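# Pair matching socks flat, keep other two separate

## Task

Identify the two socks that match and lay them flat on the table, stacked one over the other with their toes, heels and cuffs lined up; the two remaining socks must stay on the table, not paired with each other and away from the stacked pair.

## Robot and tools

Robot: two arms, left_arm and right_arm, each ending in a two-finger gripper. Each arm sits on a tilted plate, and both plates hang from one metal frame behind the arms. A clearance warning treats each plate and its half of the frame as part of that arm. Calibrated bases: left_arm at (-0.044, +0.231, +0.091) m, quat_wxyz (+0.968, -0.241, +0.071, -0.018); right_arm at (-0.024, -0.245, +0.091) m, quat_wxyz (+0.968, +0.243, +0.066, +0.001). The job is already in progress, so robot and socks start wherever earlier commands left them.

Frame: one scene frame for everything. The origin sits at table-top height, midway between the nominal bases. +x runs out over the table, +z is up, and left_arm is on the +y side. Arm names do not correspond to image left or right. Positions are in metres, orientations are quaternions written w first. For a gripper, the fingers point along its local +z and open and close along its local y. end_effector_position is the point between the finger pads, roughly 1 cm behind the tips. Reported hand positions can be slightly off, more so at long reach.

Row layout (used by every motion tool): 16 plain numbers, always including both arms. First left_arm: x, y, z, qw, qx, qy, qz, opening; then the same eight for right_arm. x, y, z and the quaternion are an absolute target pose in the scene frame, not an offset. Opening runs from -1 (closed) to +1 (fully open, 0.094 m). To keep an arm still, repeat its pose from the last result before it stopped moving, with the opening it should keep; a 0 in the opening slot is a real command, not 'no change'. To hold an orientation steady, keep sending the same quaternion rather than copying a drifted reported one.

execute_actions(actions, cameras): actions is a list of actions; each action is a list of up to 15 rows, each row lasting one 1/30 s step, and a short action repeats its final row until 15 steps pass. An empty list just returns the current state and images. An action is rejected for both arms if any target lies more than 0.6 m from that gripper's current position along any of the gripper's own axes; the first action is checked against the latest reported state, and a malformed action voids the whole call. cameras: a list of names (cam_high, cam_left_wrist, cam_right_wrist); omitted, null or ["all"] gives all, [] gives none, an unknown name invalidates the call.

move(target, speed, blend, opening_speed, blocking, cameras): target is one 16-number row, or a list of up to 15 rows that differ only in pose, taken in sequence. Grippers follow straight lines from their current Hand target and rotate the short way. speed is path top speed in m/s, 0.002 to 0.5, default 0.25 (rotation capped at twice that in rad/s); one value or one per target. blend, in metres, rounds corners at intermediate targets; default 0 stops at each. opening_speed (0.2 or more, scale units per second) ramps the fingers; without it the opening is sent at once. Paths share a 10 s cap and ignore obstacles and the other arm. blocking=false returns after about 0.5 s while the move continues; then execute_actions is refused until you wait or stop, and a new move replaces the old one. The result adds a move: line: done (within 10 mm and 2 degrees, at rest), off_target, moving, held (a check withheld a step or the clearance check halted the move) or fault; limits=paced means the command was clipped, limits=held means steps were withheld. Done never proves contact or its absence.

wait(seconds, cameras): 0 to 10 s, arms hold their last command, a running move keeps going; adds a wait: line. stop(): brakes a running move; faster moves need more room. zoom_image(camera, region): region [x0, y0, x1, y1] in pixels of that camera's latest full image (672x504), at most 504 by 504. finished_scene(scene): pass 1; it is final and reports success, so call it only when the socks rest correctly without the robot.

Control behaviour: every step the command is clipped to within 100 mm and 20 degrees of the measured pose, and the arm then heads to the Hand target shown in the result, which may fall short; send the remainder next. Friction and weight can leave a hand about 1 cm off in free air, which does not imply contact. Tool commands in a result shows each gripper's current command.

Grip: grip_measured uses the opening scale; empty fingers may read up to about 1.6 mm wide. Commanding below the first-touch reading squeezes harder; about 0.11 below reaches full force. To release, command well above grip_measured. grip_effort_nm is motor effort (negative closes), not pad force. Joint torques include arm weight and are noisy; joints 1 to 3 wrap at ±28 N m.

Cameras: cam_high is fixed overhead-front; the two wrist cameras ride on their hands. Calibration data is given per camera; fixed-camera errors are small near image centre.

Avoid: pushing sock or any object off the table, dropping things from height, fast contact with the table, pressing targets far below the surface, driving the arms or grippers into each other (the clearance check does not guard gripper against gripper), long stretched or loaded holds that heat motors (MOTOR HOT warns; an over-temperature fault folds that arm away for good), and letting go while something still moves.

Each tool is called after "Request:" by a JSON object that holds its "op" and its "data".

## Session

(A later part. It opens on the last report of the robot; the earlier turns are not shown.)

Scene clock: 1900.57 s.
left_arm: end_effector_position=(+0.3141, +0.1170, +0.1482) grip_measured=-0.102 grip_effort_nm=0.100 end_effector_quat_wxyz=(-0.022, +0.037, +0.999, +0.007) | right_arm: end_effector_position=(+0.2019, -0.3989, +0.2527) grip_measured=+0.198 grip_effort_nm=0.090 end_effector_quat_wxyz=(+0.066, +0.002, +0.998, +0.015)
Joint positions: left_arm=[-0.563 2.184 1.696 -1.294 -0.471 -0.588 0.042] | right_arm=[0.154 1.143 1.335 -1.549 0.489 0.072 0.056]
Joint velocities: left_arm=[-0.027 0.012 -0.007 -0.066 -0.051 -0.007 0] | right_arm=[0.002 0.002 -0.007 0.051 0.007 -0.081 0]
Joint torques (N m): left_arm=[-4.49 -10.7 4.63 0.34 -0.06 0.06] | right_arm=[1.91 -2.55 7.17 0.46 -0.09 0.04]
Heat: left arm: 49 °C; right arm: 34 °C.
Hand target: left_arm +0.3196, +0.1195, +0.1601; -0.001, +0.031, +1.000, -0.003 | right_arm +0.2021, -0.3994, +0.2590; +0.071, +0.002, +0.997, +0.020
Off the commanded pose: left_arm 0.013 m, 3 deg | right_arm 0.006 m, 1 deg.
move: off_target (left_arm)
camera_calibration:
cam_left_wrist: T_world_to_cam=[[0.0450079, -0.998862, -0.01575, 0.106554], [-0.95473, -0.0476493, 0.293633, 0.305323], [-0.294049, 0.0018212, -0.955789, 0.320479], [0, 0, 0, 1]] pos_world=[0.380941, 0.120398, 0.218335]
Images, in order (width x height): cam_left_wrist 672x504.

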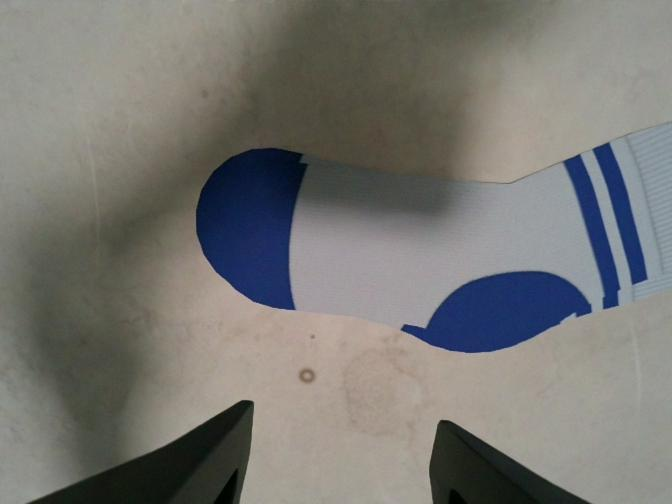

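Request:
{"op": "move", "data": {"target": [0.30,0.17,0.11,0,0.031,0.9995,0,-0.1,0.2022,-0.3994,0.2592,0.071,0.002,0.997,0.020,0.2], "speed": 0.12, "cameras": ["cam_left_wrist"]}}

Request:
{"op": "zoom_image", "data": {"camera": "cam_left_wrist", "region": [230, 20, 480, 220]}}

Scene clock: 1906.10 s.
left_arm: end_effector_position=(+0.2938, +0.1668, +0.1016) grip_measured=-0.102 grip_effort_nm=0.095 end_effector_quat_wxyz=(-0.020, +0.038, +0.999, +0.004) | right_arm: end_effector_position=(+0.2019, -0.3989, +0.2527) grip_measured=+0.198 grip_effort_nm=0.090 end_effector_quat_wxyz=(+0.066, +0.002, +0.998, +0.015)
Joint positions: left_arm=[-0.43 2.014 1.35 -1.042 -0.49 -0.434 0.042] | right_arm=[0.154 1.143 1.335 -1.549 0.489 0.072 0.056]
Joint velocities: left_arm=[-0.017 0.007 -0.002 -0.007 0.095 -0.081 0] | right_arm=[0.007 -0.002 -0.007 -0.007 -0.022 -0.022 0]
Joint torques (N m): left_arm=[-3.93 -9.51 4.33 0.41 -0.1 0.07] | right_arm=[1.89 -2.55 7.17 0.45 -0.09 0.04]
Heat: left arm: 49 °C; right arm: 34 °C.
Hand target: left_arm +0.2996, +0.1697, +0.1103; +0.000, +0.032, +1.000, -0.002 | right_arm +0.2021, -0.3994, +0.2590; +0.071, +0.002, +0.997, +0.020
Off the commanded pose: left_arm 0.011 m, 2 deg | right_arm 0.006 m, 1 deg.
move: off_target (left_arm)
camera_calibration:
cam_left_wrist: T_world_to_cam=[[0.043283, -0.999029, -0.00818148, 0.156253], [-0.95595, -0.0437935, 0.290245, 0.302069], [-0.290321, -0.00474159, -0.956917, 0.269954], [0, 0, 0, 1]] pos_world=[0.360373, 0.17061, 0.171928]
Images, in order (width x height): cam_left_wrist 672x504.

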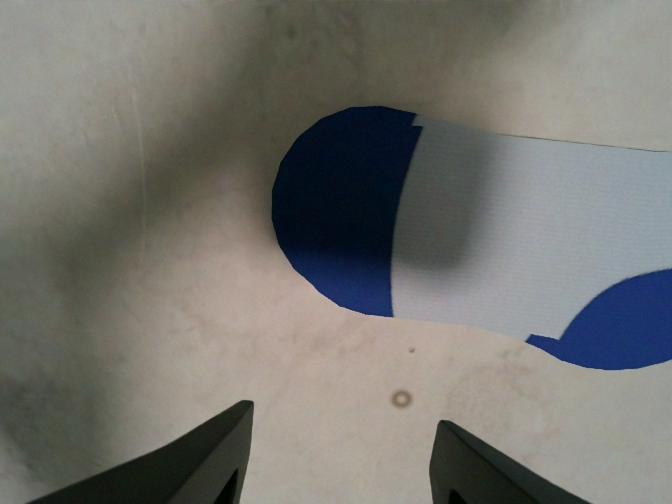

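Scaled by 2.016.

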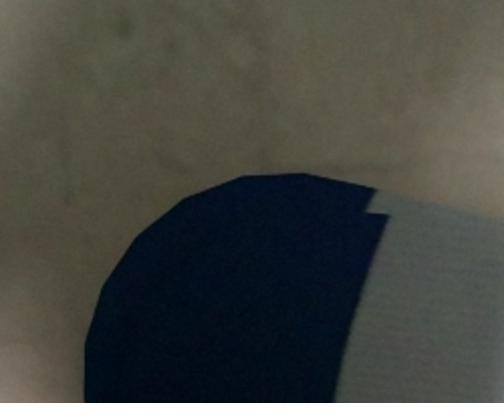

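Request:
{"op": "move", "data": {"target": [0.165,0.22,0.25,0,0.031,0.9995,0,-0.1,0.2022,-0.3994,0.2592,0.071,0.002,0.997,0.020,0.2], "speed": 0.15}}

Request:
{"op": "zoom_image", "data": {"camera": "cam_high", "region": [280, 175, 340, 220]}}

Request:
{"op": "zoom_image", "data": {"camera": "cam_high", "region": [270, 180, 360, 280]}}

Scene clock: 1911.67 s.
left_arm: end_effector_position=(+0.1729, +0.2203, +0.2484) grip_measured=-0.102 grip_effort_nm=0.100 end_effector_quat_wxyz=(+0.027, +0.024, +0.999, -0.026) | right_arm: end_effector_position=(+0.2019, -0.3989, +0.2527) grip_measured=+0.198 grip_effort_nm=0.090 end_effector_quat_wxyz=(+0.066, +0.002, +0.998, +0.015)
Joint positions: left_arm=[-0.777 1.449 1.249 -1.555 -0.445 -0.789 0.042] | right_arm=[0.154 1.143 1.335 -1.549 0.489 0.072 0.056]
Joint velocities: left_arm=[-0.022 0.017 0.002 -0.007 0.007 -0.066 0.001] | right_arm=[-0.002 0.022 0.007 -0.037 -0.007 0.007 0]
Joint torques (N m): left_arm=[-2.95 -2.26 4.92 0.26 0.01 -0.04] | right_arm=[1.91 -2.55 7.17 0.45 -0.09 0.04]
Heat: left arm: 49 °C; right arm: 34 °C.
Hand target: left_arm +0.1682, +0.2208, +0.2500; +0.026, +0.031, +0.999, -0.024 | right_arm +0.2021, -0.3994, +0.2590; +0.071, +0.002, +0.997, +0.020
Off the commanded pose: left_arm 0.008 m, 4 deg | right_arm 0.006 m, 1 deg.
joint sent to its limit (left arm) — joint 4 (wrist pitch), lower limit. The joint targets are off in orientation, not in position.
move: off_target (left_arm)
camera_calibration:
cam_left_wrist: T_world_to_cam=[[0.0693621, -0.995888, 0.0582685, 0.194416], [-0.977431, -0.0561612, 0.203651, 0.174105], [-0.199541, -0.0710791, -0.977308, 0.379587], [0, 0, 0, 1]] pos_world=[0.232434, 0.230375, 0.324189]
cam_right_wrist: T_world_to_cam=[[0.126097, -0.991416, -0.0345403, -0.407969], [-0.979943, -0.129902, 0.15112, 0.144783], [-0.15431, 0.0147918, -0.987912, 0.376492], [0, 0, 0, 1]] pos_world=[0.251419, -0.391229, 0.33597]

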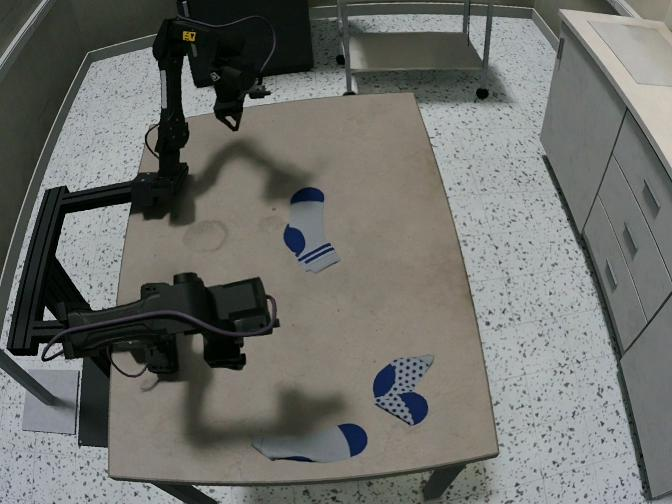

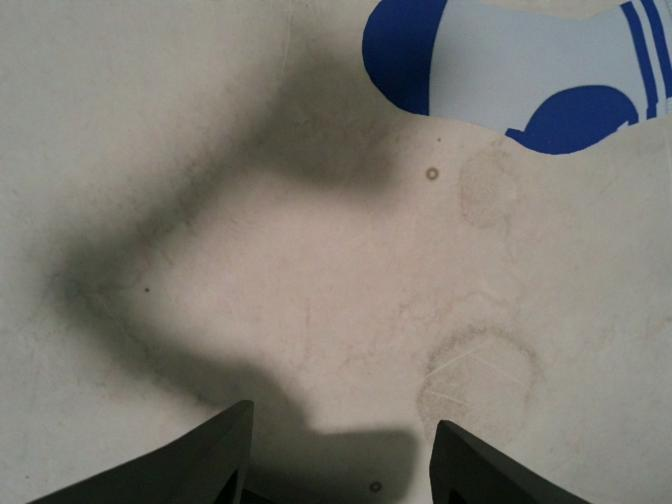

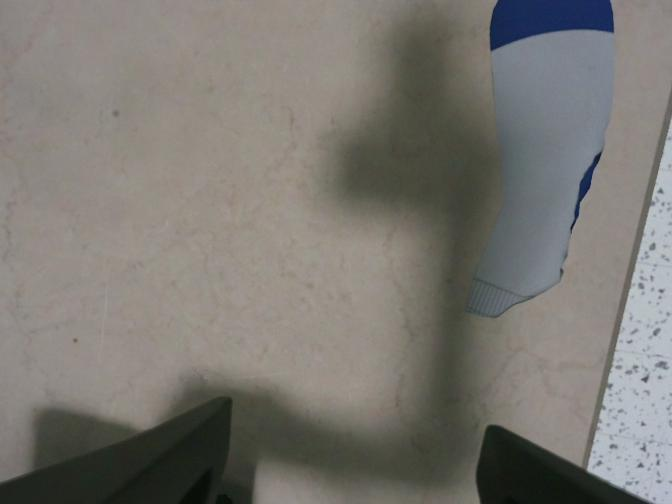

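Scaled by 8.400.

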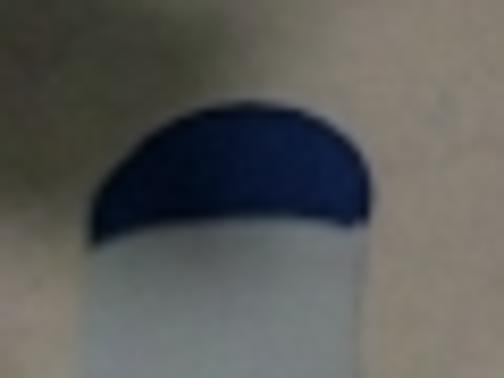

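Scaled by 5.040.

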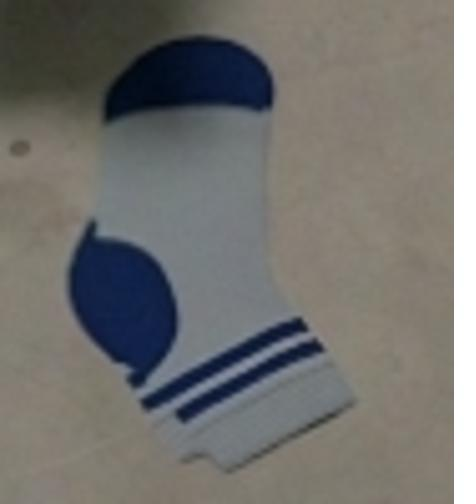

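Request:
{"op": "zoom_image", "data": {"camera": "cam_left_wrist", "region": [350, 0, 470, 120]}}

Scaled by 4.200.

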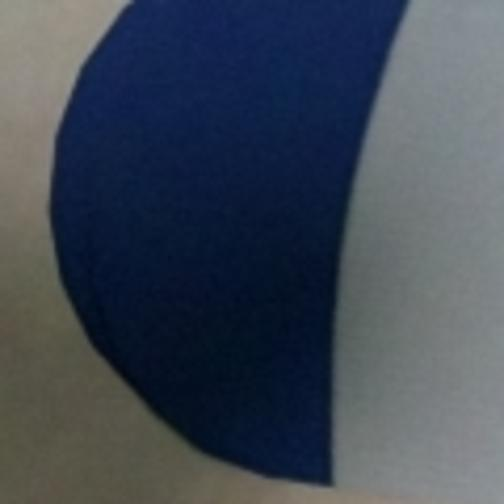

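Request:
{"op": "move", "data": {"target": [[0.30,0.05,0.20,0,-0.07,0.9976,0,-0.3,0.2022,-0.3994,0.2592,0.071,0.002,0.997,0.020,0.2],[0.344,-0.045,0.05,0,-0.07,0.9976,0,-0.3,0.2022,-0.3994,0.2592,0.071,0.002,0.997,0.020,0.2],[0.344,-0.047,0.004,0,-0.07,0.9976,0,-0.3,0.2022,-0.3994,0.2592,0.071,0.002,0.997,0.020,0.2]], "speed": [0.2,0.12,0.05], "blend": [0.03,0.01,0], "cameras": ["cam_left_wrist"]}}

Scene clock: 1926.57 s.
left_arm: end_effector_position=(+0.3395, -0.0436, +0.0119) grip_measured=-0.298 grip_effort_nm=-0.129 end_effector_quat_wxyz=(-0.005, -0.073, +0.997, -0.005) | right_arm: end_effector_position=(+0.2019, -0.3989, +0.2527) grip_measured=+0.198 grip_effort_nm=0.095 end_effector_quat_wxyz=(+0.066, +0.002, +0.998, +0.015)
Joint positions: left_arm=[-0.64 2.832 2.12 -1.059 -0.456 -0.87 0.033] | right_arm=[0.154 1.143 1.335 -1.549 0.489 0.072 0.056]
Joint velocities: left_arm=[-0.007 -0.017 0.002 -0.022 -0.037 0.007 -0.001] | right_arm=[0.002 -0.007 -0.007 -0.066 -0.051 -0.051 -0.001]
Joint torques (N m): left_arm=[-5.22 -9.13 4.4 0.53 -0.11 0.01] | right_arm=[1.91 -2.55 7.17 0.45 -0.09 0.04]
Heat: left arm: 47 °C; right arm: 34 °C.
Hand target: left_arm +0.3386, -0.0459, +0.0016; -0.001, -0.070, +0.998, -0.002 | right_arm +0.2021, -0.3994, +0.2590; +0.071, +0.002, +0.997, +0.020
Off the commanded pose: left_arm 0.010 m, 1 deg | right_arm 0.006 m, 1 deg.
move: done
camera_calibration:
cam_left_wrist: T_world_to_cam=[[0.261966, -0.965023, 0.0102471, -0.129631], [-0.931585, -0.250088, 0.263827, 0.345585], [-0.252036, -0.0786599, -0.964516, 0.180215], [0, 0, 0, 1]] pos_world=[0.401322, -0.024495, 0.0839735]
Images, in order (width x height): cam_left_wrist 672x504.

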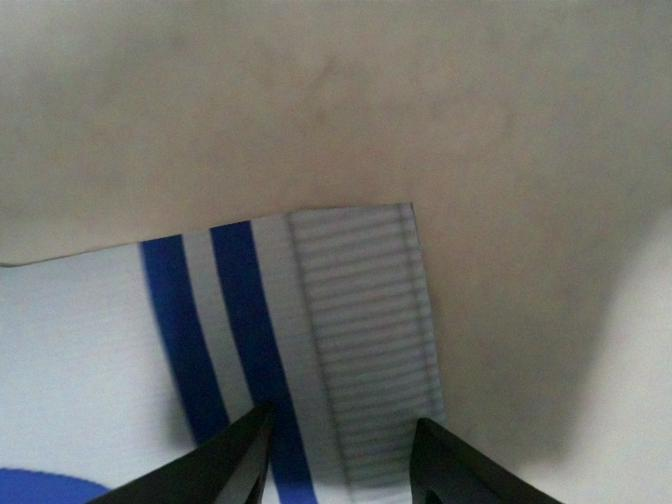

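Request:
{"op": "move", "data": {"target": [0.318,-0.044,0.004,0,-0.07,0.9976,0,-0.3,0.2022,-0.3994,0.2592,0.071,0.002,0.997,0.020,0.2], "speed": 0.03, "cameras": ["cam_left_wrist"]}}

Request:
{"op": "move", "data": {"target": [[0.318,-0.040,0.10,0,-0.07,0.9976,0,-0.3,0.2022,-0.3994,0.2592,0.071,0.002,0.997,0.020,0.2],[0.29,0.05,0.22,0,0.031,0.9995,0,-0.1,0.2022,-0.3994,0.2592,0.071,0.002,0.997,0.020,0.2]], "speed": 0.12, "cameras": ["cam_left_wrist"]}}

Request:
{"op": "move", "data": {"target": [[0.318,-0.040,0.10,0,-0.07,0.9976,0,-0.3,0.2022,-0.3994,0.2592,0.071,0.002,0.997,0.020,0.2],[0.29,0.05,0.22,0,0.031,0.9995,0,-0.3,0.2022,-0.3994,0.2592,0.071,0.002,0.997,0.020,0.2]], "speed": 0.12, "cameras": ["cam_left_wrist"]}}

Request:
{"op": "zoom_image", "data": {"camera": "cam_left_wrist", "region": [100, 80, 580, 310]}}

Scene clock: 1932.47 s.
left_arm: end_effector_position=(+0.3360, -0.0431, +0.0107) grip_measured=-0.298 grip_effort_nm=-0.115 end_effector_quat_wxyz=(+0.020, -0.082, +0.996, -0.008) | right_arm: end_effector_position=(+0.2019, -0.3989, +0.2527) grip_measured=+0.198 grip_effort_nm=0.095 end_effector_quat_wxyz=(+0.066, +0.002, +0.998, +0.015)
Joint positions: left_arm=[-0.653 2.779 1.996 -0.951 -0.486 -0.883 0.033] | right_arm=[0.154 1.143 1.335 -1.549 0.489 0.072 0.056]
Joint velocities: left_arm=[0.007 0.012 -0.012 0.037 -0.007 -0.051 0] | right_arm=[0.002 0.012 -0.017 -0.007 -0.037 -0.022 -0.002]
Joint torques (N m): left_arm=[-5.93 -10.04 2.56 0.17 0.23 -0.17] | right_arm=[1.91 -2.55 7.19 0.45 -0.09 0.05]
Heat: left arm: 47 °C; right arm: 34 °C.
Hand target: left_arm +0.3181, -0.0431, +0.0043; +0.000, -0.070, +0.998, +0.001 | right_arm +0.2021, -0.3994, +0.2590; +0.071, +0.002, +0.997, +0.020
Off the commanded pose: left_arm 0.019 m, 3 deg | right_arm 0.006 m, 1 deg.
move: off_target (left_arm)
camera_calibration:
cam_left_wrist: T_world_to_cam=[[0.278789, -0.960008, 0.0257169, -0.133797], [-0.939027, -0.266889, 0.216794, 0.345052], [-0.20126, -0.0845887, -0.975879, 0.161013], [0, 0, 0, 1]] pos_world=[0.393719, -0.0227362, 0.0857651]
Images, in order (width x height): cam_left_wrist 672x504.

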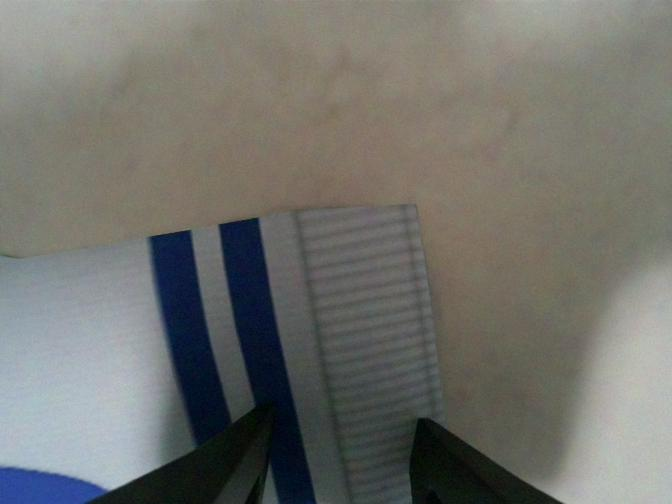

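every target must give the same left_gripper/opening; nothing of the call was run

Scene clock: 1935.27 s.
left_arm: end_effector_position=(+0.2979, +0.0500, +0.2030) grip_measured=-0.298 grip_effort_nm=-0.120 end_effector_quat_wxyz=(-0.012, +0.020, +1.000, +0.012) | right_arm: end_effector_position=(+0.2019, -0.3989, +0.2527) grip_measured=+0.198 grip_effort_nm=0.085 end_effector_quat_wxyz=(+0.066, +0.002, +0.998, +0.015)
Joint positions: left_arm=[-0.758 2.354 2.03 -1.541 -0.442 -0.828 0.033] | right_arm=[0.154 1.143 1.335 -1.549 0.489 0.072 0.056]
Joint velocities: left_arm=[0.012 -0.007 0.002 0.051 -0.007 0.037 0.001] | right_arm=[0.017 0.017 -0.002 -0.022 0.022 -0.007 0]
Joint torques (N m): left_arm=[-6.27 -10.47 5.72 0.01 0 0.06] | right_arm=[1.89 -2.55 7.17 0.46 -0.09 0.04]
Heat: left arm: 48 °C; right arm: 34 °C.
Hand target: left_arm +0.2934, +0.0488, +0.2203; +0.000, +0.030, +1.000, +0.002 | right_arm +0.2021, -0.3994, +0.2590; +0.071, +0.002, +0.997, +0.020
Off the commanded pose: left_arm 0.019 m, 2 deg | right_arm 0.006 m, 1 deg.
move: off_target (left_arm)
camera_calibration:
cam_left_wrist: T_world_to_cam=[[0.0788201, -0.996595, -0.0242188, 0.0327766], [-0.958377, -0.0824402, 0.273346, 0.277475], [-0.274412, 0.00166558, -0.961611, 0.363557], [0, 0, 0, 1]] pos_world=[0.363106, 0.0549345, 0.274547]
Images, in order (width x height): cam_left_wrist 672x504.

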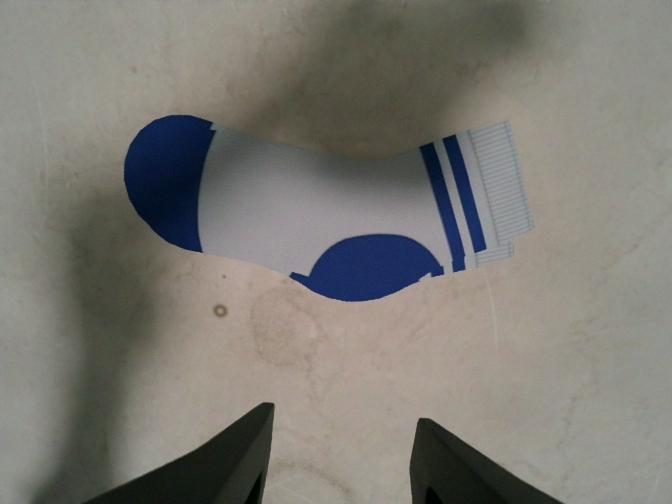

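Scaled by 1.050.

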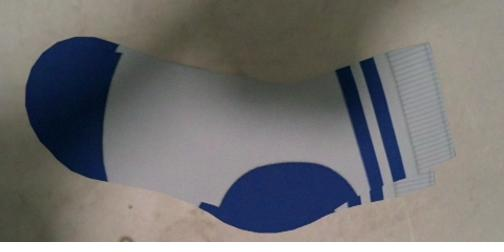

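Request:
{"op": "move", "data": {"target": [[0.342,-0.045,0.05,0,-0.07,0.9976,0,-0.3,0.2022,-0.3994,0.2592,0.071,0.002,0.997,0.020,0.2],[0.342,-0.047,0.005,0,-0.07,0.9976,0,-0.3,0.2022,-0.3994,0.2592,0.071,0.002,0.997,0.020,0.2]], "speed": [0.12,0.05], "cameras": []}}

Request:
{"op": "move", "data": {"target": [0.306,-0.040,0.006,0,-0.07,0.9976,0,-0.3,0.2022,-0.3994,0.2592,0.071,0.002,0.997,0.020,0.2], "speed": 0.03, "cameras": []}}

Request:
{"op": "move", "data": {"target": [[0.306,-0.038,0.10,0,-0.07,0.9976,0,-0.3,0.2022,-0.3994,0.2592,0.071,0.002,0.997,0.020,0.2],[0.29,0.05,0.22,0,0.031,0.9995,0,-0.3,0.2022,-0.3994,0.2592,0.071,0.002,0.997,0.020,0.2]], "speed": 0.12, "cameras": ["cam_left_wrist"]}}

Request:
{"op": "zoom_image", "data": {"camera": "cam_left_wrist", "region": [100, 80, 580, 310]}}

Scene clock: 1942.83 s.
left_arm: end_effector_position=(+0.3394, -0.0435, +0.0125) grip_measured=-0.298 grip_effort_nm=-0.110 end_effector_quat_wxyz=(-0.005, -0.073, +0.997, -0.005) | right_arm: end_effector_position=(+0.2019, -0.3989, +0.2527) grip_measured=+0.198 grip_effort_nm=0.095 end_effector_quat_wxyz=(+0.066, +0.002, +0.998, +0.015)
Joint positions: left_arm=[-0.64 2.831 2.119 -1.06 -0.455 -0.871 0.033] | right_arm=[0.154 1.143 1.335 -1.549 0.489 0.072 0.056]
Joint velocities: left_arm=[0.002 -0.022 -0.002 0.007 -0.066 -0.007 -0.001] | right_arm=[-0.007 0.012 -0.007 0.037 -0.037 0.037 0]
Joint torques (N m): left_arm=[-5.19 -9.35 4.94 0.53 -0.1 0.03] | right_arm=[1.91 -2.55 7.19 0.45 -0.09 0.04]
Heat: left arm: 49 °C; right arm: 34 °C.
Hand target: left_arm +0.3387, -0.0457, +0.0042; -0.001, -0.070, +0.998, -0.002 | right_arm +0.2021, -0.3994, +0.2590; +0.071, +0.002, +0.997, +0.020
Off the commanded pose: left_arm 0.009 m, 1 deg | right_arm 0.006 m, 1 deg.
move: done
No camera images: "cameras" was empty.

Scene clock: 1944.30 s.
left_arm: end_effector_position=(+0.3219, -0.0390, +0.0106) grip_measured=-0.298 grip_effort_nm=-0.105 end_effector_quat_wxyz=(+0.017, -0.080, +0.997, -0.006) | right_arm: end_effector_position=(+0.2019, -0.3989, +0.2527) grip_measured=+0.198 grip_effort_nm=0.085 end_effector_quat_wxyz=(+0.066, +0.002, +0.998, +0.015)
Joint positions: left_arm=[-0.665 2.736 1.902 -0.914 -0.483 -0.896 0.033] | right_arm=[0.154 1.143 1.335 -1.549 0.489 0.072 0.056]
Joint velocities: left_arm=[-0.027 0.012 0.007 0.022 -0.022 -0.022 0] | right_arm=[-0.002 0.017 -0.032 -0.007 -0.081 0.007 0]
Joint torques (N m): left_arm=[-5.68 -10.13 2.48 0.18 0.15 -0.15] | right_arm=[1.89 -2.55 7.19 0.45 -0.09 0.05]
Heat: left arm: 49 °C; right arm: 34 °C.
Hand target: left_arm +0.3060, -0.0388, +0.0063; +0.000, -0.070, +0.998, +0.001 | right_arm +0.2021, -0.3994, +0.2590; +0.071, +0.002, +0.997, +0.020
Off the commanded pose: left_arm 0.017 m, 2 deg | right_arm 0.006 m, 1 deg.
move: off_target (left_arm)
No camera images: "cameras" was empty.

Scene clock: 1947.07 s.
left_arm: end_effector_position=(+0.2946, +0.0508, +0.1991) grip_measured=-0.298 grip_effort_nm=-0.120 end_effector_quat_wxyz=(-0.017, +0.024, +0.999, +0.017) | right_arm: end_effector_position=(+0.2019, -0.3989, +0.2527) grip_measured=+0.198 grip_effort_nm=0.090 end_effector_quat_wxyz=(+0.066, +0.002, +0.998, +0.015)
Joint positions: left_arm=[-0.758 2.355 2.012 -1.539 -0.441 -0.828 0.033] | right_arm=[0.154 1.143 1.335 -1.549 0.489 0.072 0.056]
Joint velocities: left_arm=[-0.007 0.007 -0.012 0.037 -0.022 -0.007 0] | right_arm=[0.007 -0.017 0.007 -0.022 -0.037 -0.022 -0.001]
Joint torques (N m): left_arm=[-6.32 -10.69 7.46 0.01 0.04 -0.07] | right_arm=[1.91 -2.55 7.17 0.45 -0.09 0.04]
Heat: left arm: 50 °C; right arm: 34 °C.
Hand target: left_arm +0.2934, +0.0485, +0.2203; +0.000, +0.030, +1.000, +0.001 | right_arm +0.2021, -0.3994, +0.2590; +0.071, +0.002, +0.997, +0.020
Off the commanded pose: left_arm 0.021 m, 3 deg | right_arm 0.006 m, 1 deg.
move: off_target (left_arm)
camera_calibration:
cam_left_wrist: T_world_to_cam=[[0.0714797, -0.996818, -0.0352868, 0.0381482], [-0.956282, -0.078545, 0.281701, 0.272981], [-0.283576, 0.0136082, -0.958853, 0.360422], [0, 0, 0, 1]] pos_world=[0.360527, 0.0545634, 0.270039]
Images, in order (width x height): cam_left_wrist 672x504.

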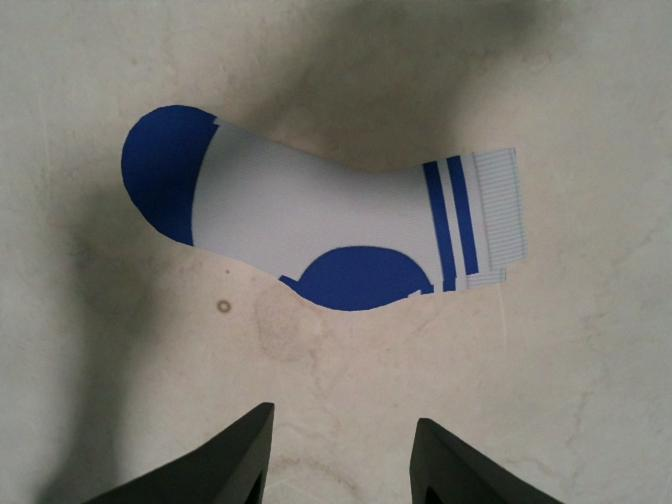

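Scaled by 1.050.

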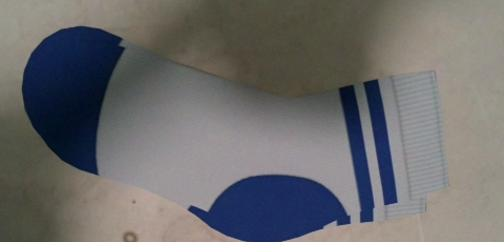

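Request:
{"op": "move", "data": {"target": [[0.314,-0.034,0.05,0,-0.139,0.990,0,-0.15,0.2022,-0.3994,0.2592,0.071,0.002,0.997,0.020,0.2],[0.317,-0.038,-0.008,0,-0.139,0.990,0,-0.15,0.2022,-0.3994,0.2592,0.071,0.002,0.997,0.020,0.2]], "speed": [0.15,0.05], "cameras": ["cam_left_wrist"]}}

Request:
{"op": "move", "data": {"target": [0.317,-0.038,-0.008,0,-0.139,0.990,0,-1,0.2022,-0.3994,0.2592,0.071,0.002,0.997,0.020,0.2], "opening_speed": 0.6, "cameras": ["cam_left_wrist"]}}

Request:
{"op": "move", "data": {"target": [0.308,-0.020,0.065,0,-0.139,0.990,0,-1,0.2022,-0.3994,0.2592,0.071,0.002,0.997,0.020,0.2], "speed": 0.06, "cameras": ["cam_left_wrist"]}}

Scene clock: 1957.60 s.
left_arm: end_effector_position=(+0.3146, -0.0342, +0.0113) grip_measured=-0.152 grip_effort_nm=0.085 end_effector_quat_wxyz=(-0.004, -0.138, +0.990, -0.006) | right_arm: end_effector_position=(+0.2019, -0.3989, +0.2527) grip_measured=+0.198 grip_effort_nm=0.090 end_effector_quat_wxyz=(+0.066, +0.002, +0.998, +0.015)
Joint positions: left_arm=[-0.658 2.725 1.891 -0.942 -0.452 -1.019 0.04] | right_arm=[0.154 1.143 1.335 -1.549 0.489 0.072 0.056]
Joint velocities: left_arm=[0.017 -0.022 -0.002 0.022 0.022 -0.051 0] | right_arm=[0.012 -0.012 -0.007 -0.022 -0.125 -0.051 0.001]
Joint torques (N m): left_arm=[-4.18 -7.54 3.66 0.81 -0.11 0.09] | right_arm=[1.91 -2.56 7.17 0.45 -0.09 0.05]
Heat: left arm: 51 °C; right arm: 34 °C.
Hand target: left_arm +0.3128, -0.0355, -0.0079; -0.001, -0.139, +0.990, -0.001 | right_arm +0.2021, -0.3994, +0.2590; +0.071, +0.002, +0.997, +0.020
Off the commanded pose: left_arm 0.020 m, 1 deg | right_arm 0.006 m, 1 deg.
move: off_target (left_arm)
camera_calibration:
cam_left_wrist: T_world_to_cam=[[0.386296, -0.922294, 0.0122602, -0.151769], [-0.891059, -0.369713, 0.263297, 0.308056], [-0.238305, -0.112635, -0.964637, 0.16869], [0, 0, 0, 1]] pos_world=[0.373323, -0.00708238, 0.0834756]
Images, in order (width x height): cam_left_wrist 672x504.

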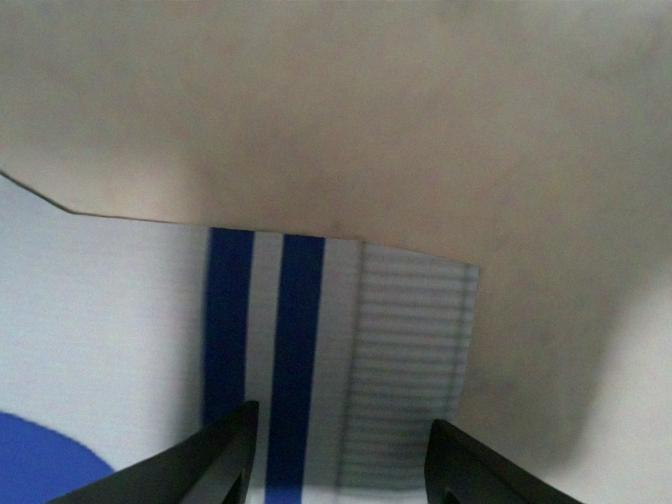

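Scene clock: 1959.23 s.
left_arm: end_effector_position=(+0.3191, -0.0344, +0.0111) grip_measured=-0.987 grip_effort_nm=-0.725 end_effector_quat_wxyz=(+0.006, -0.139, +0.990, -0.005) | right_arm: end_effector_position=(+0.2019, -0.3989, +0.2527) grip_measured=+0.198 grip_effort_nm=0.090 end_effector_quat_wxyz=(+0.066, +0.002, +0.998, +0.015)
Joint positions: left_arm=[-0.658 2.729 1.898 -0.934 -0.469 -1.016 0.001] | right_arm=[0.154 1.143 1.335 -1.549 0.489 0.072 0.056]
Joint velocities: left_arm=[-0.012 0.002 -0.007 0.007 0.007 -0.022 0.001] | right_arm=[-0.007 -0.027 -0.017 0.022 0.022 -0.007 0]
Joint torques (N m): left_arm=[-4.15 -6.98 5.68 0.61 -0.01 0.07] | right_arm=[1.91 -2.55 7.19 0.45 -0.09 0.04]
Heat: left arm: 50 °C; right arm: 34 °C.
Hand target: left_arm +0.3160, -0.0372, -0.0075; +0.000, -0.139, +0.990, +0.000 | right_arm +0.2021, -0.3994, +0.2590; +0.071, +0.002, +0.997, +0.020
Off the commanded pose: left_arm 0.020 m, 1 deg | right_arm 0.006 m, 1 deg.
move: off_target (left_arm)
camera_calibration:
cam_left_wrist: T_world_to_cam=[[0.388322, -0.921417, 0.0140387, -0.154291], [-0.89493, -0.373438, 0.244222, 0.313407], [-0.219788, -0.107401, -0.969618, 0.163843], [0, 0, 0, 1]] pos_world=[0.376403, -0.00753094, 0.0844905]
Images, in order (width x height): cam_left_wrist 672x504.

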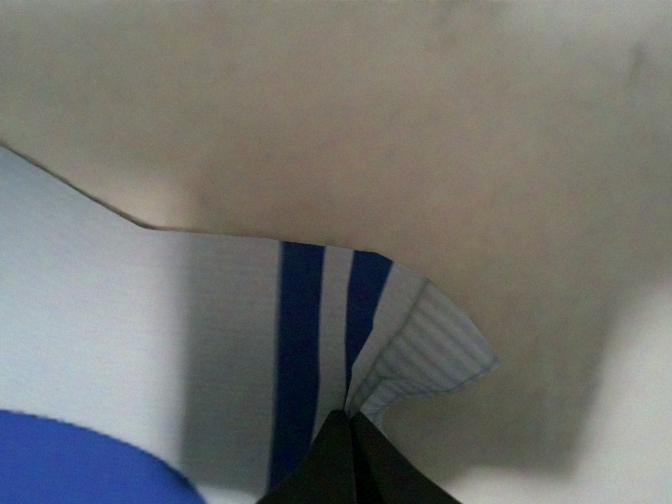

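Scene clock: 1961.10 s.
left_arm: end_effector_position=(+0.3083, -0.0165, +0.0425) grip_measured=-0.987 grip_effort_nm=-0.716 end_effector_quat_wxyz=(-0.012, -0.143, +0.990, +0.012) | right_arm: end_effector_position=(+0.2019, -0.3989, +0.2527) grip_measured=+0.198 grip_effort_nm=0.090 end_effector_quat_wxyz=(+0.066, +0.002, +0.998, +0.015)
Joint positions: left_arm=[-0.675 2.651 1.883 -1.058 -0.459 -1.068 0.001] | right_arm=[0.154 1.143 1.335 -1.549 0.489 0.072 0.056]
Joint velocities: left_arm=[0.007 0.017 -0.017 -0.037 -0.007 -0.007 0] | right_arm=[-0.012 -0.007 -0.002 0.022 0.051 -0.051 0]
Joint torques (N m): left_arm=[-6.87 -13.27 4.94 0.05 0.02 -0.09] | right_arm=[1.91 -2.55 7.19 0.45 -0.09 0.04]
Heat: left arm: 51 °C; right arm: 34 °C.
Hand target: left_arm +0.3087, -0.0202, +0.0644; +0.000, -0.139, +0.990, +0.000 | right_arm +0.2021, -0.3994, +0.2590; +0.071, +0.002, +0.997, +0.020
Off the commanded pose: left_arm 0.023 m, 2 deg | right_arm 0.006 m, 1 deg.
move: off_target (left_arm)
camera_calibration:
cam_left_wrist: T_world_to_cam=[[0.395438, -0.918083, -0.0274247, -0.134369], [-0.88185, -0.387843, 0.268178, 0.297455], [-0.256846, -0.0818633, -0.962979, 0.205359], [0, 0, 0, 1]] pos_world=[0.36819, 0.00881537, 0.1143]
Images, in order (width x height): cam_left_wrist 672x504.

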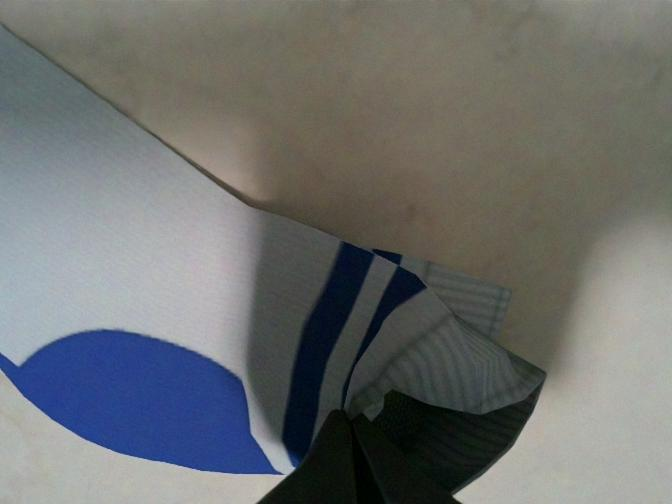

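Request:
{"op": "move", "data": {"target": [[0.294,-0.015,0.065,0,-0.139,0.990,0,-1,0.2022,-0.3994,0.2592,0.071,0.002,0.997,0.020,0.2],[0.290,-0.040,0.021,0,-0.12,0.993,0,-1,0.2022,-0.3994,0.2592,0.071,0.002,0.997,0.020,0.2]], "speed": 0.05, "cameras": ["cam_left_wrist"]}}

Scene clock: 1967.47 s.
left_arm: end_effector_position=(+0.2901, -0.0259, +0.0182) grip_measured=-0.987 grip_effort_nm=-0.716 end_effector_quat_wxyz=(-0.010, -0.130, +0.991, +0.009) | right_arm: end_effector_position=(+0.2019, -0.3989, +0.2527) grip_measured=+0.198 grip_effort_nm=0.090 end_effector_quat_wxyz=(+0.066, +0.002, +0.998, +0.015)
Joint positions: left_arm=[-0.69 2.667 1.783 -0.943 -0.455 -1.053 0.001] | right_arm=[0.154 1.143 1.335 -1.549 0.489 0.072 0.056]
Joint velocities: left_arm=[0.002 -0.012 -0.017 0.022 0.007 0.022 0] | right_arm=[-0.002 -0.002 0.002 0.022 -0.037 -0.022 0.001]
Joint torques (N m): left_arm=[-6.48 -8.68 6.6 0.35 -0.03 0.05] | right_arm=[1.89 -2.55 7.19 0.45 -0.09 0.04]
Heat: left arm: 52 °C; right arm: 34 °C.
Hand target: left_arm +0.2892, -0.0390, +0.0210; +0.000, -0.120, +0.993, +0.000 | right_arm +0.2021, -0.3994, +0.2590; +0.071, +0.002, +0.997, +0.020
Off the commanded pose: left_arm 0.014 m, 2 deg | right_arm 0.006 m, 1 deg.
move: off_target (left_arm)
camera_calibration:
cam_left_wrist: T_world_to_cam=[[0.370383, -0.928651, -0.0206067, -0.129636], [-0.892989, -0.362091, 0.267323, 0.288176], [-0.255711, -0.0806101, -0.963387, 0.176247], [0, 0, 0, 1]] pos_world=[0.350421, -0.00183307, 0.0900865]
Images, in order (width x height): cam_left_wrist 672x504.

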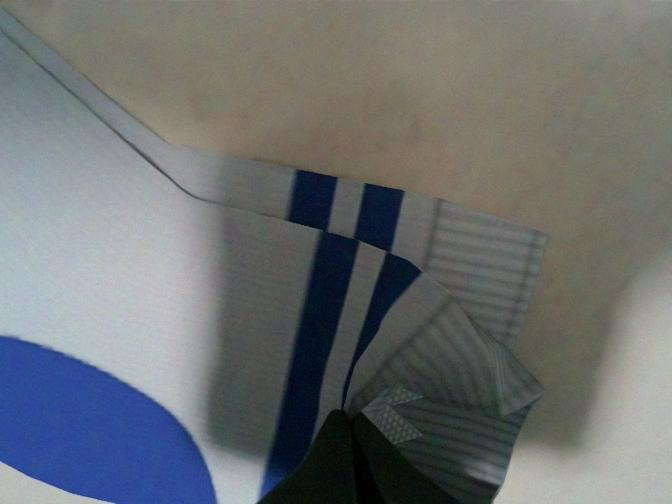

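Request:
{"op": "move", "data": {"target": [[0.296,-0.034,0.04,0,-0.13,0.9915,0,-1,0.2022,-0.3994,0.2592,0.071,0.002,0.997,0.020,0.2],[0.302,-0.041,0.020,0,-0.13,0.9915,0,-1,0.2022,-0.3994,0.2592,0.071,0.002,0.997,0.020,0.2]], "speed": 0.05, "cameras": ["cam_left_wrist"]}}

Scene clock: 1972.53 s.
left_arm: end_effector_position=(+0.2981, -0.0336, +0.0184) grip_measured=-0.987 grip_effort_nm=-0.716 end_effector_quat_wxyz=(-0.008, -0.133, +0.991, +0.006) | right_arm: end_effector_position=(+0.2019, -0.3989, +0.2527) grip_measured=+0.198 grip_effort_nm=0.090 end_effector_quat_wxyz=(+0.066, +0.002, +0.998, +0.015)
Joint positions: left_arm=[-0.69 2.701 1.849 -0.965 -0.455 -1.055 0.001] | right_arm=[0.154 1.143 1.335 -1.549 0.489 0.072 0.056]
Joint velocities: left_arm=[-0.002 0.017 0.007 -0.037 0.007 -0.022 -0.001] | right_arm=[-0.007 0.012 0.007 0.007 -0.022 0.051 -0.001]
Joint torques (N m): left_arm=[-5.33 -8.57 7.46 0.31 -0.03 0.07] | right_arm=[1.91 -2.56 7.19 0.45 -0.09 0.04]
Heat: left arm: 52 °C; right arm: 34 °C.
Hand target: left_arm +0.3018, -0.0410, +0.0199; +0.000, -0.130, +0.992, +0.000 | right_arm +0.2021, -0.3994, +0.2590; +0.071, +0.002, +0.997, +0.020
Off the commanded pose: left_arm 0.008 m, 1 deg | right_arm 0.006 m, 1 deg.
move: done
camera_calibration:
cam_left_wrist: T_world_to_cam=[[0.376339, -0.926398, -0.0124786, -0.141632], [-0.892378, -0.366074, 0.263917, 0.292202], [-0.24906, -0.0881866, -0.964465, 0.175674], [0, 0, 0, 1]] pos_world=[0.357809, -0.00874797, 0.0905466]
Images, in order (width x height): cam_left_wrist 672x504.

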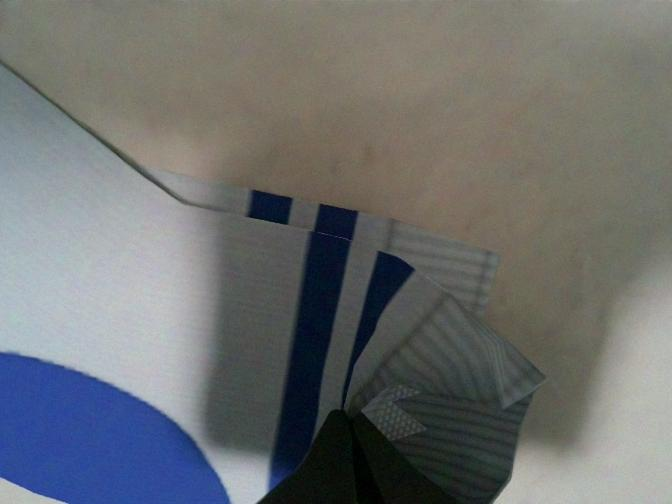

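Request:
{"op": "move", "data": {"target": [[0.306,-0.030,0.035,0,-0.13,0.9915,0,-1,0.2022,-0.3994,0.2592,0.071,0.002,0.997,0.020,0.2],[0.309,-0.0325,0.019,0,-0.13,0.9915,0,-1,0.2022,-0.3994,0.2592,0.071,0.002,0.997,0.020,0.2]], "speed": 0.05, "cameras": ["cam_left_wrist"]}}

Scene clock: 1976.27 s.
left_arm: end_effector_position=(+0.3004, -0.0284, +0.0155) grip_measured=-0.987 grip_effort_nm=-0.711 end_effector_quat_wxyz=(-0.012, -0.126, +0.992, +0.008) | right_arm: end_effector_position=(+0.2019, -0.3989, +0.2527) grip_measured=+0.198 grip_effort_nm=0.090 end_effector_quat_wxyz=(+0.066, +0.002, +0.998, +0.015)
Joint positions: left_arm=[-0.675 2.701 1.849 -0.968 -0.455 -1.031 0.001] | right_arm=[0.154 1.143 1.335 -1.549 0.489 0.072 0.056]
Joint velocities: left_arm=[0.002 -0.002 -0.002 -0.037 0.051 -0.11 -0.001] | right_arm=[-0.012 -0.022 0.002 -0.007 -0.022 -0.007 0]
Joint torques (N m): left_arm=[-4.79 -9.98 6.71 0.37 -0.11 0.04] | right_arm=[1.91 -2.55 7.17 0.45 -0.09 0.05]
Heat: left arm: 52 °C; right arm: 34 °C.
Hand target: left_arm +0.3090, -0.0326, +0.0190; +0.000, -0.130, +0.992, +0.000 | right_arm +0.2021, -0.3994, +0.2590; +0.071, +0.002, +0.997, +0.020
Off the commanded pose: left_arm 0.010 m, 2 deg | right_arm 0.006 m, 1 deg.
move: done
camera_calibration:
cam_left_wrist: T_world_to_cam=[[0.364361, -0.931048, -0.0197837, -0.134085], [-0.894395, -0.355777, 0.271072, 0.2977], [-0.25942, -0.0810737, -0.962356, 0.177167], [0, 0, 0, 1]] pos_world=[0.361078, -0.00456104, 0.0871465]
Images, in order (width x height): cam_left_wrist 672x504.

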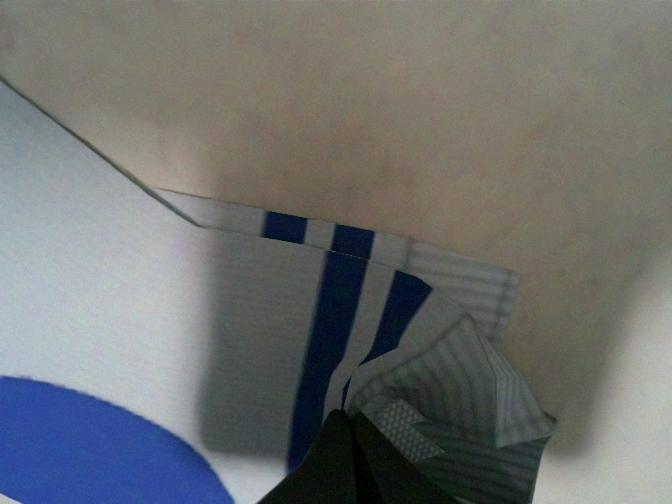

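Request:
{"op": "move", "data": {"target": [[0.307,-0.018,0.03,0,-0.13,0.9915,0,-1,0.2022,-0.3994,0.2592,0.071,0.002,0.997,0.020,0.2],[0.308,-0.020,0.018,0,-0.13,0.9915,0,-1,0.2022,-0.3994,0.2592,0.071,0.002,0.997,0.020,0.2]], "speed": 0.05, "cameras": ["cam_left_wrist"]}}

Request:
{"op": "move", "data": {"target": [0.308,-0.026,0.015,0,-0.13,0.9915,0,-0.1,0.2022,-0.3994,0.2592,0.071,0.002,0.997,0.020,0.2], "opening_speed": 0.6, "cameras": ["cam_left_wrist"]}}

Request:
{"op": "move", "data": {"target": [[0.306,-0.025,0.10,0,-0.07,0.9976,0,-0.1,0.2022,-0.3994,0.2592,0.071,0.002,0.997,0.020,0.2],[0.27,0.05,0.22,0,0.031,0.9995,0,-0.1,0.2022,-0.3994,0.2592,0.071,0.002,0.997,0.020,0.2]], "speed": 0.12, "cameras": ["cam_left_wrist"]}}

Request:
{"op": "zoom_image", "data": {"camera": "cam_left_wrist", "region": [100, 60, 580, 310]}}

Scene clock: 1985.00 s.
left_arm: end_effector_position=(+0.2966, -0.0209, +0.0123) grip_measured=-0.987 grip_effort_nm=-0.711 end_effector_quat_wxyz=(-0.017, -0.120, +0.993, +0.012) | right_arm: end_effector_position=(+0.2019, -0.3989, +0.2527) grip_measured=+0.198 grip_effort_nm=0.090 end_effector_quat_wxyz=(+0.066, +0.002, +0.998, +0.015)
Joint positions: left_arm=[-0.665 2.682 1.807 -0.952 -0.455 -1.011 0.001] | right_arm=[0.154 1.143 1.335 -1.549 0.489 0.072 0.056]
Joint velocities: left_arm=[-0.007 -0.002 0.012 -0.037 -0.022 -0.007 -0.002] | right_arm=[0.017 -0.012 0.007 -0.007 -0.007 0.022 -0.001]
Joint torques (N m): left_arm=[-4.27 -11.59 4.16 0.56 -0.11 0.05] | right_arm=[1.89 -2.55 7.17 0.45 -0.09 0.04]
Heat: left arm: 52 °C; right arm: 34 °C.
Hand target: left_arm +0.3079, -0.0200, +0.0181; +0.000, -0.130, +0.992, +0.000 | right_arm +0.2021, -0.3994, +0.2590; +0.071, +0.002, +0.997, +0.020
Off the commanded pose: left_arm 0.013 m, 3 deg | right_arm 0.006 m, 1 deg.
move: off_target (left_arm)
camera_calibration:
cam_left_wrist: T_world_to_cam=[[0.351395, -0.935803, -0.0281802, -0.121939], [-0.896533, -0.345015, 0.277836, 0.298677], [-0.269722, -0.0723655, -0.960215, 0.176974], [0, 0, 0, 1]] pos_world=[0.358356, 0.00174427, 0.0835138]
Images, in order (width x height): cam_left_wrist 672x504.

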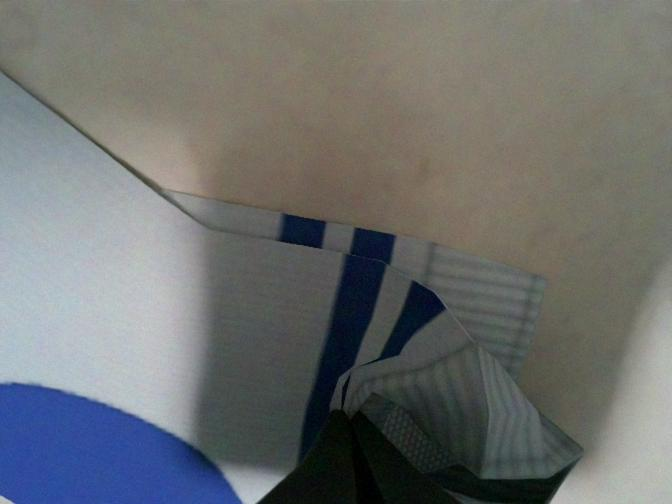

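Scene clock: 1986.70 s.
left_arm: end_effector_position=(+0.2994, -0.0234, +0.0121) grip_measured=-0.102 grip_effort_nm=0.095 end_effector_quat_wxyz=(-0.012, -0.123, +0.992, +0.006) | right_arm: end_effector_position=(+0.2019, -0.3989, +0.2527) grip_measured=+0.198 grip_effort_nm=0.090 end_effector_quat_wxyz=(+0.066, +0.002, +0.998, +0.015)
Joint positions: left_arm=[-0.665 2.682 1.807 -0.936 -0.455 -1.011 0.042] | right_arm=[0.154 1.143 1.335 -1.549 0.489 0.072 0.056]
Joint velocities: left_arm=[-0.002 -0.007 0.002 -0.022 0.022 0.007 0] | right_arm=[0.027 -0.017 -0.007 -0.007 0.051 -0.066 0]
Joint torques (N m): left_arm=[-4.53 -9.77 6.56 0.35 -0.13 -0.01] | right_arm=[1.91 -2.55 7.17 0.45 -0.09 0.04]
Heat: left arm: 52 °C; right arm: 34 °C.
Hand target: left_arm +0.3079, -0.0261, +0.0149; +0.000, -0.130, +0.992, +0.000 | right_arm +0.2021, -0.3994, +0.2590; +0.071, +0.002, +0.997, +0.020
Off the commanded pose: left_arm 0.009 m, 2 deg | right_arm 0.006 m, 1 deg.
move: done
camera_calibration:
cam_left_wrist: T_world_to_cam=[[0.358812, -0.933287, -0.0151341, -0.127591], [-0.896757, -0.349176, 0.271851, 0.300409], [-0.259, -0.0839717, -0.96222, 0.173898], [0, 0, 0, 1]] pos_world=[0.360214, 0.000418669, 0.0837305]
Images, in order (width x height): cam_left_wrist 672x504.

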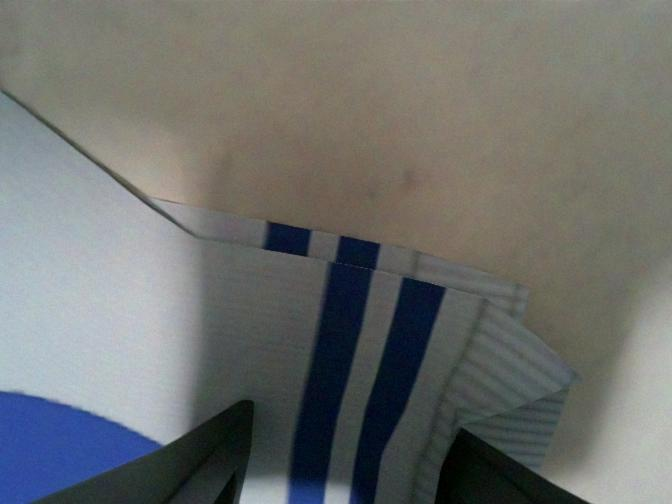

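Scene clock: 1989.33 s.
left_arm: end_effector_position=(+0.2761, +0.0494, +0.2026) grip_measured=-0.102 grip_effort_nm=0.095 end_effector_quat_wxyz=(-0.012, +0.023, +1.000, +0.014) | right_arm: end_effector_position=(+0.2019, -0.3989, +0.2527) grip_measured=+0.198 grip_effort_nm=0.095 end_effector_quat_wxyz=(+0.066, +0.002, +0.998, +0.015)
Joint positions: left_arm=[-0.794 2.294 1.907 -1.499 -0.433 -0.863 0.042] | right_arm=[0.154 1.143 1.335 -1.549 0.489 0.072 0.056]
Joint velocities: left_arm=[-0.002 -0.007 -0.007 0.007 0.037 -0.022 0] | right_arm=[-0.022 -0.007 0.002 0.022 0.051 0.007 0]
Joint torques (N m): left_arm=[-5.89 -10.02 6.48 0.03 0.03 0.08] | right_arm=[1.91 -2.55 7.16 0.45 -0.09 0.04]
Heat: left arm: 52 °C; right arm: 34 °C.
Hand target: left_arm +0.2733, +0.0483, +0.2198; +0.001, +0.031, +1.000, +0.002 | right_arm +0.2021, -0.3994, +0.2590; +0.071, +0.002, +0.997, +0.020
Off the commanded pose: left_arm 0.018 m, 2 deg | right_arm 0.006 m, 1 deg.
move: off_target (left_arm)
camera_calibration:
cam_left_wrist: T_world_to_cam=[[0.0740755, -0.996874, -0.027484, 0.0358997], [-0.958716, -0.0787732, 0.273235, 0.256613], [-0.274546, 0.0061093, -0.961555, 0.356938], [0, 0, 0, 1]] pos_world=[0.341356, 0.0538211, 0.274087]
Images, in order (width x height): cam_left_wrist 672x504.

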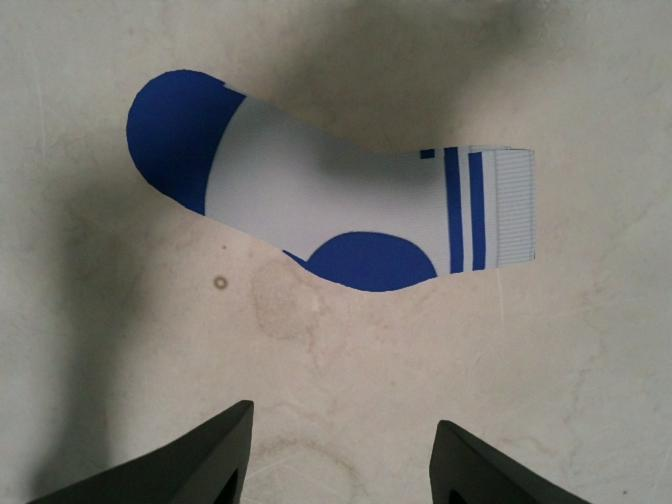

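Scaled by 1.050.

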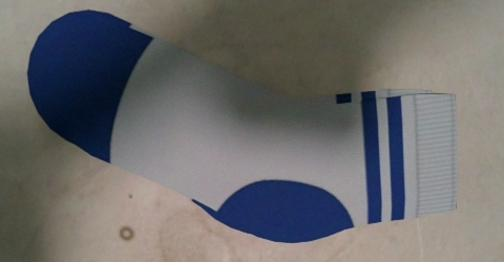

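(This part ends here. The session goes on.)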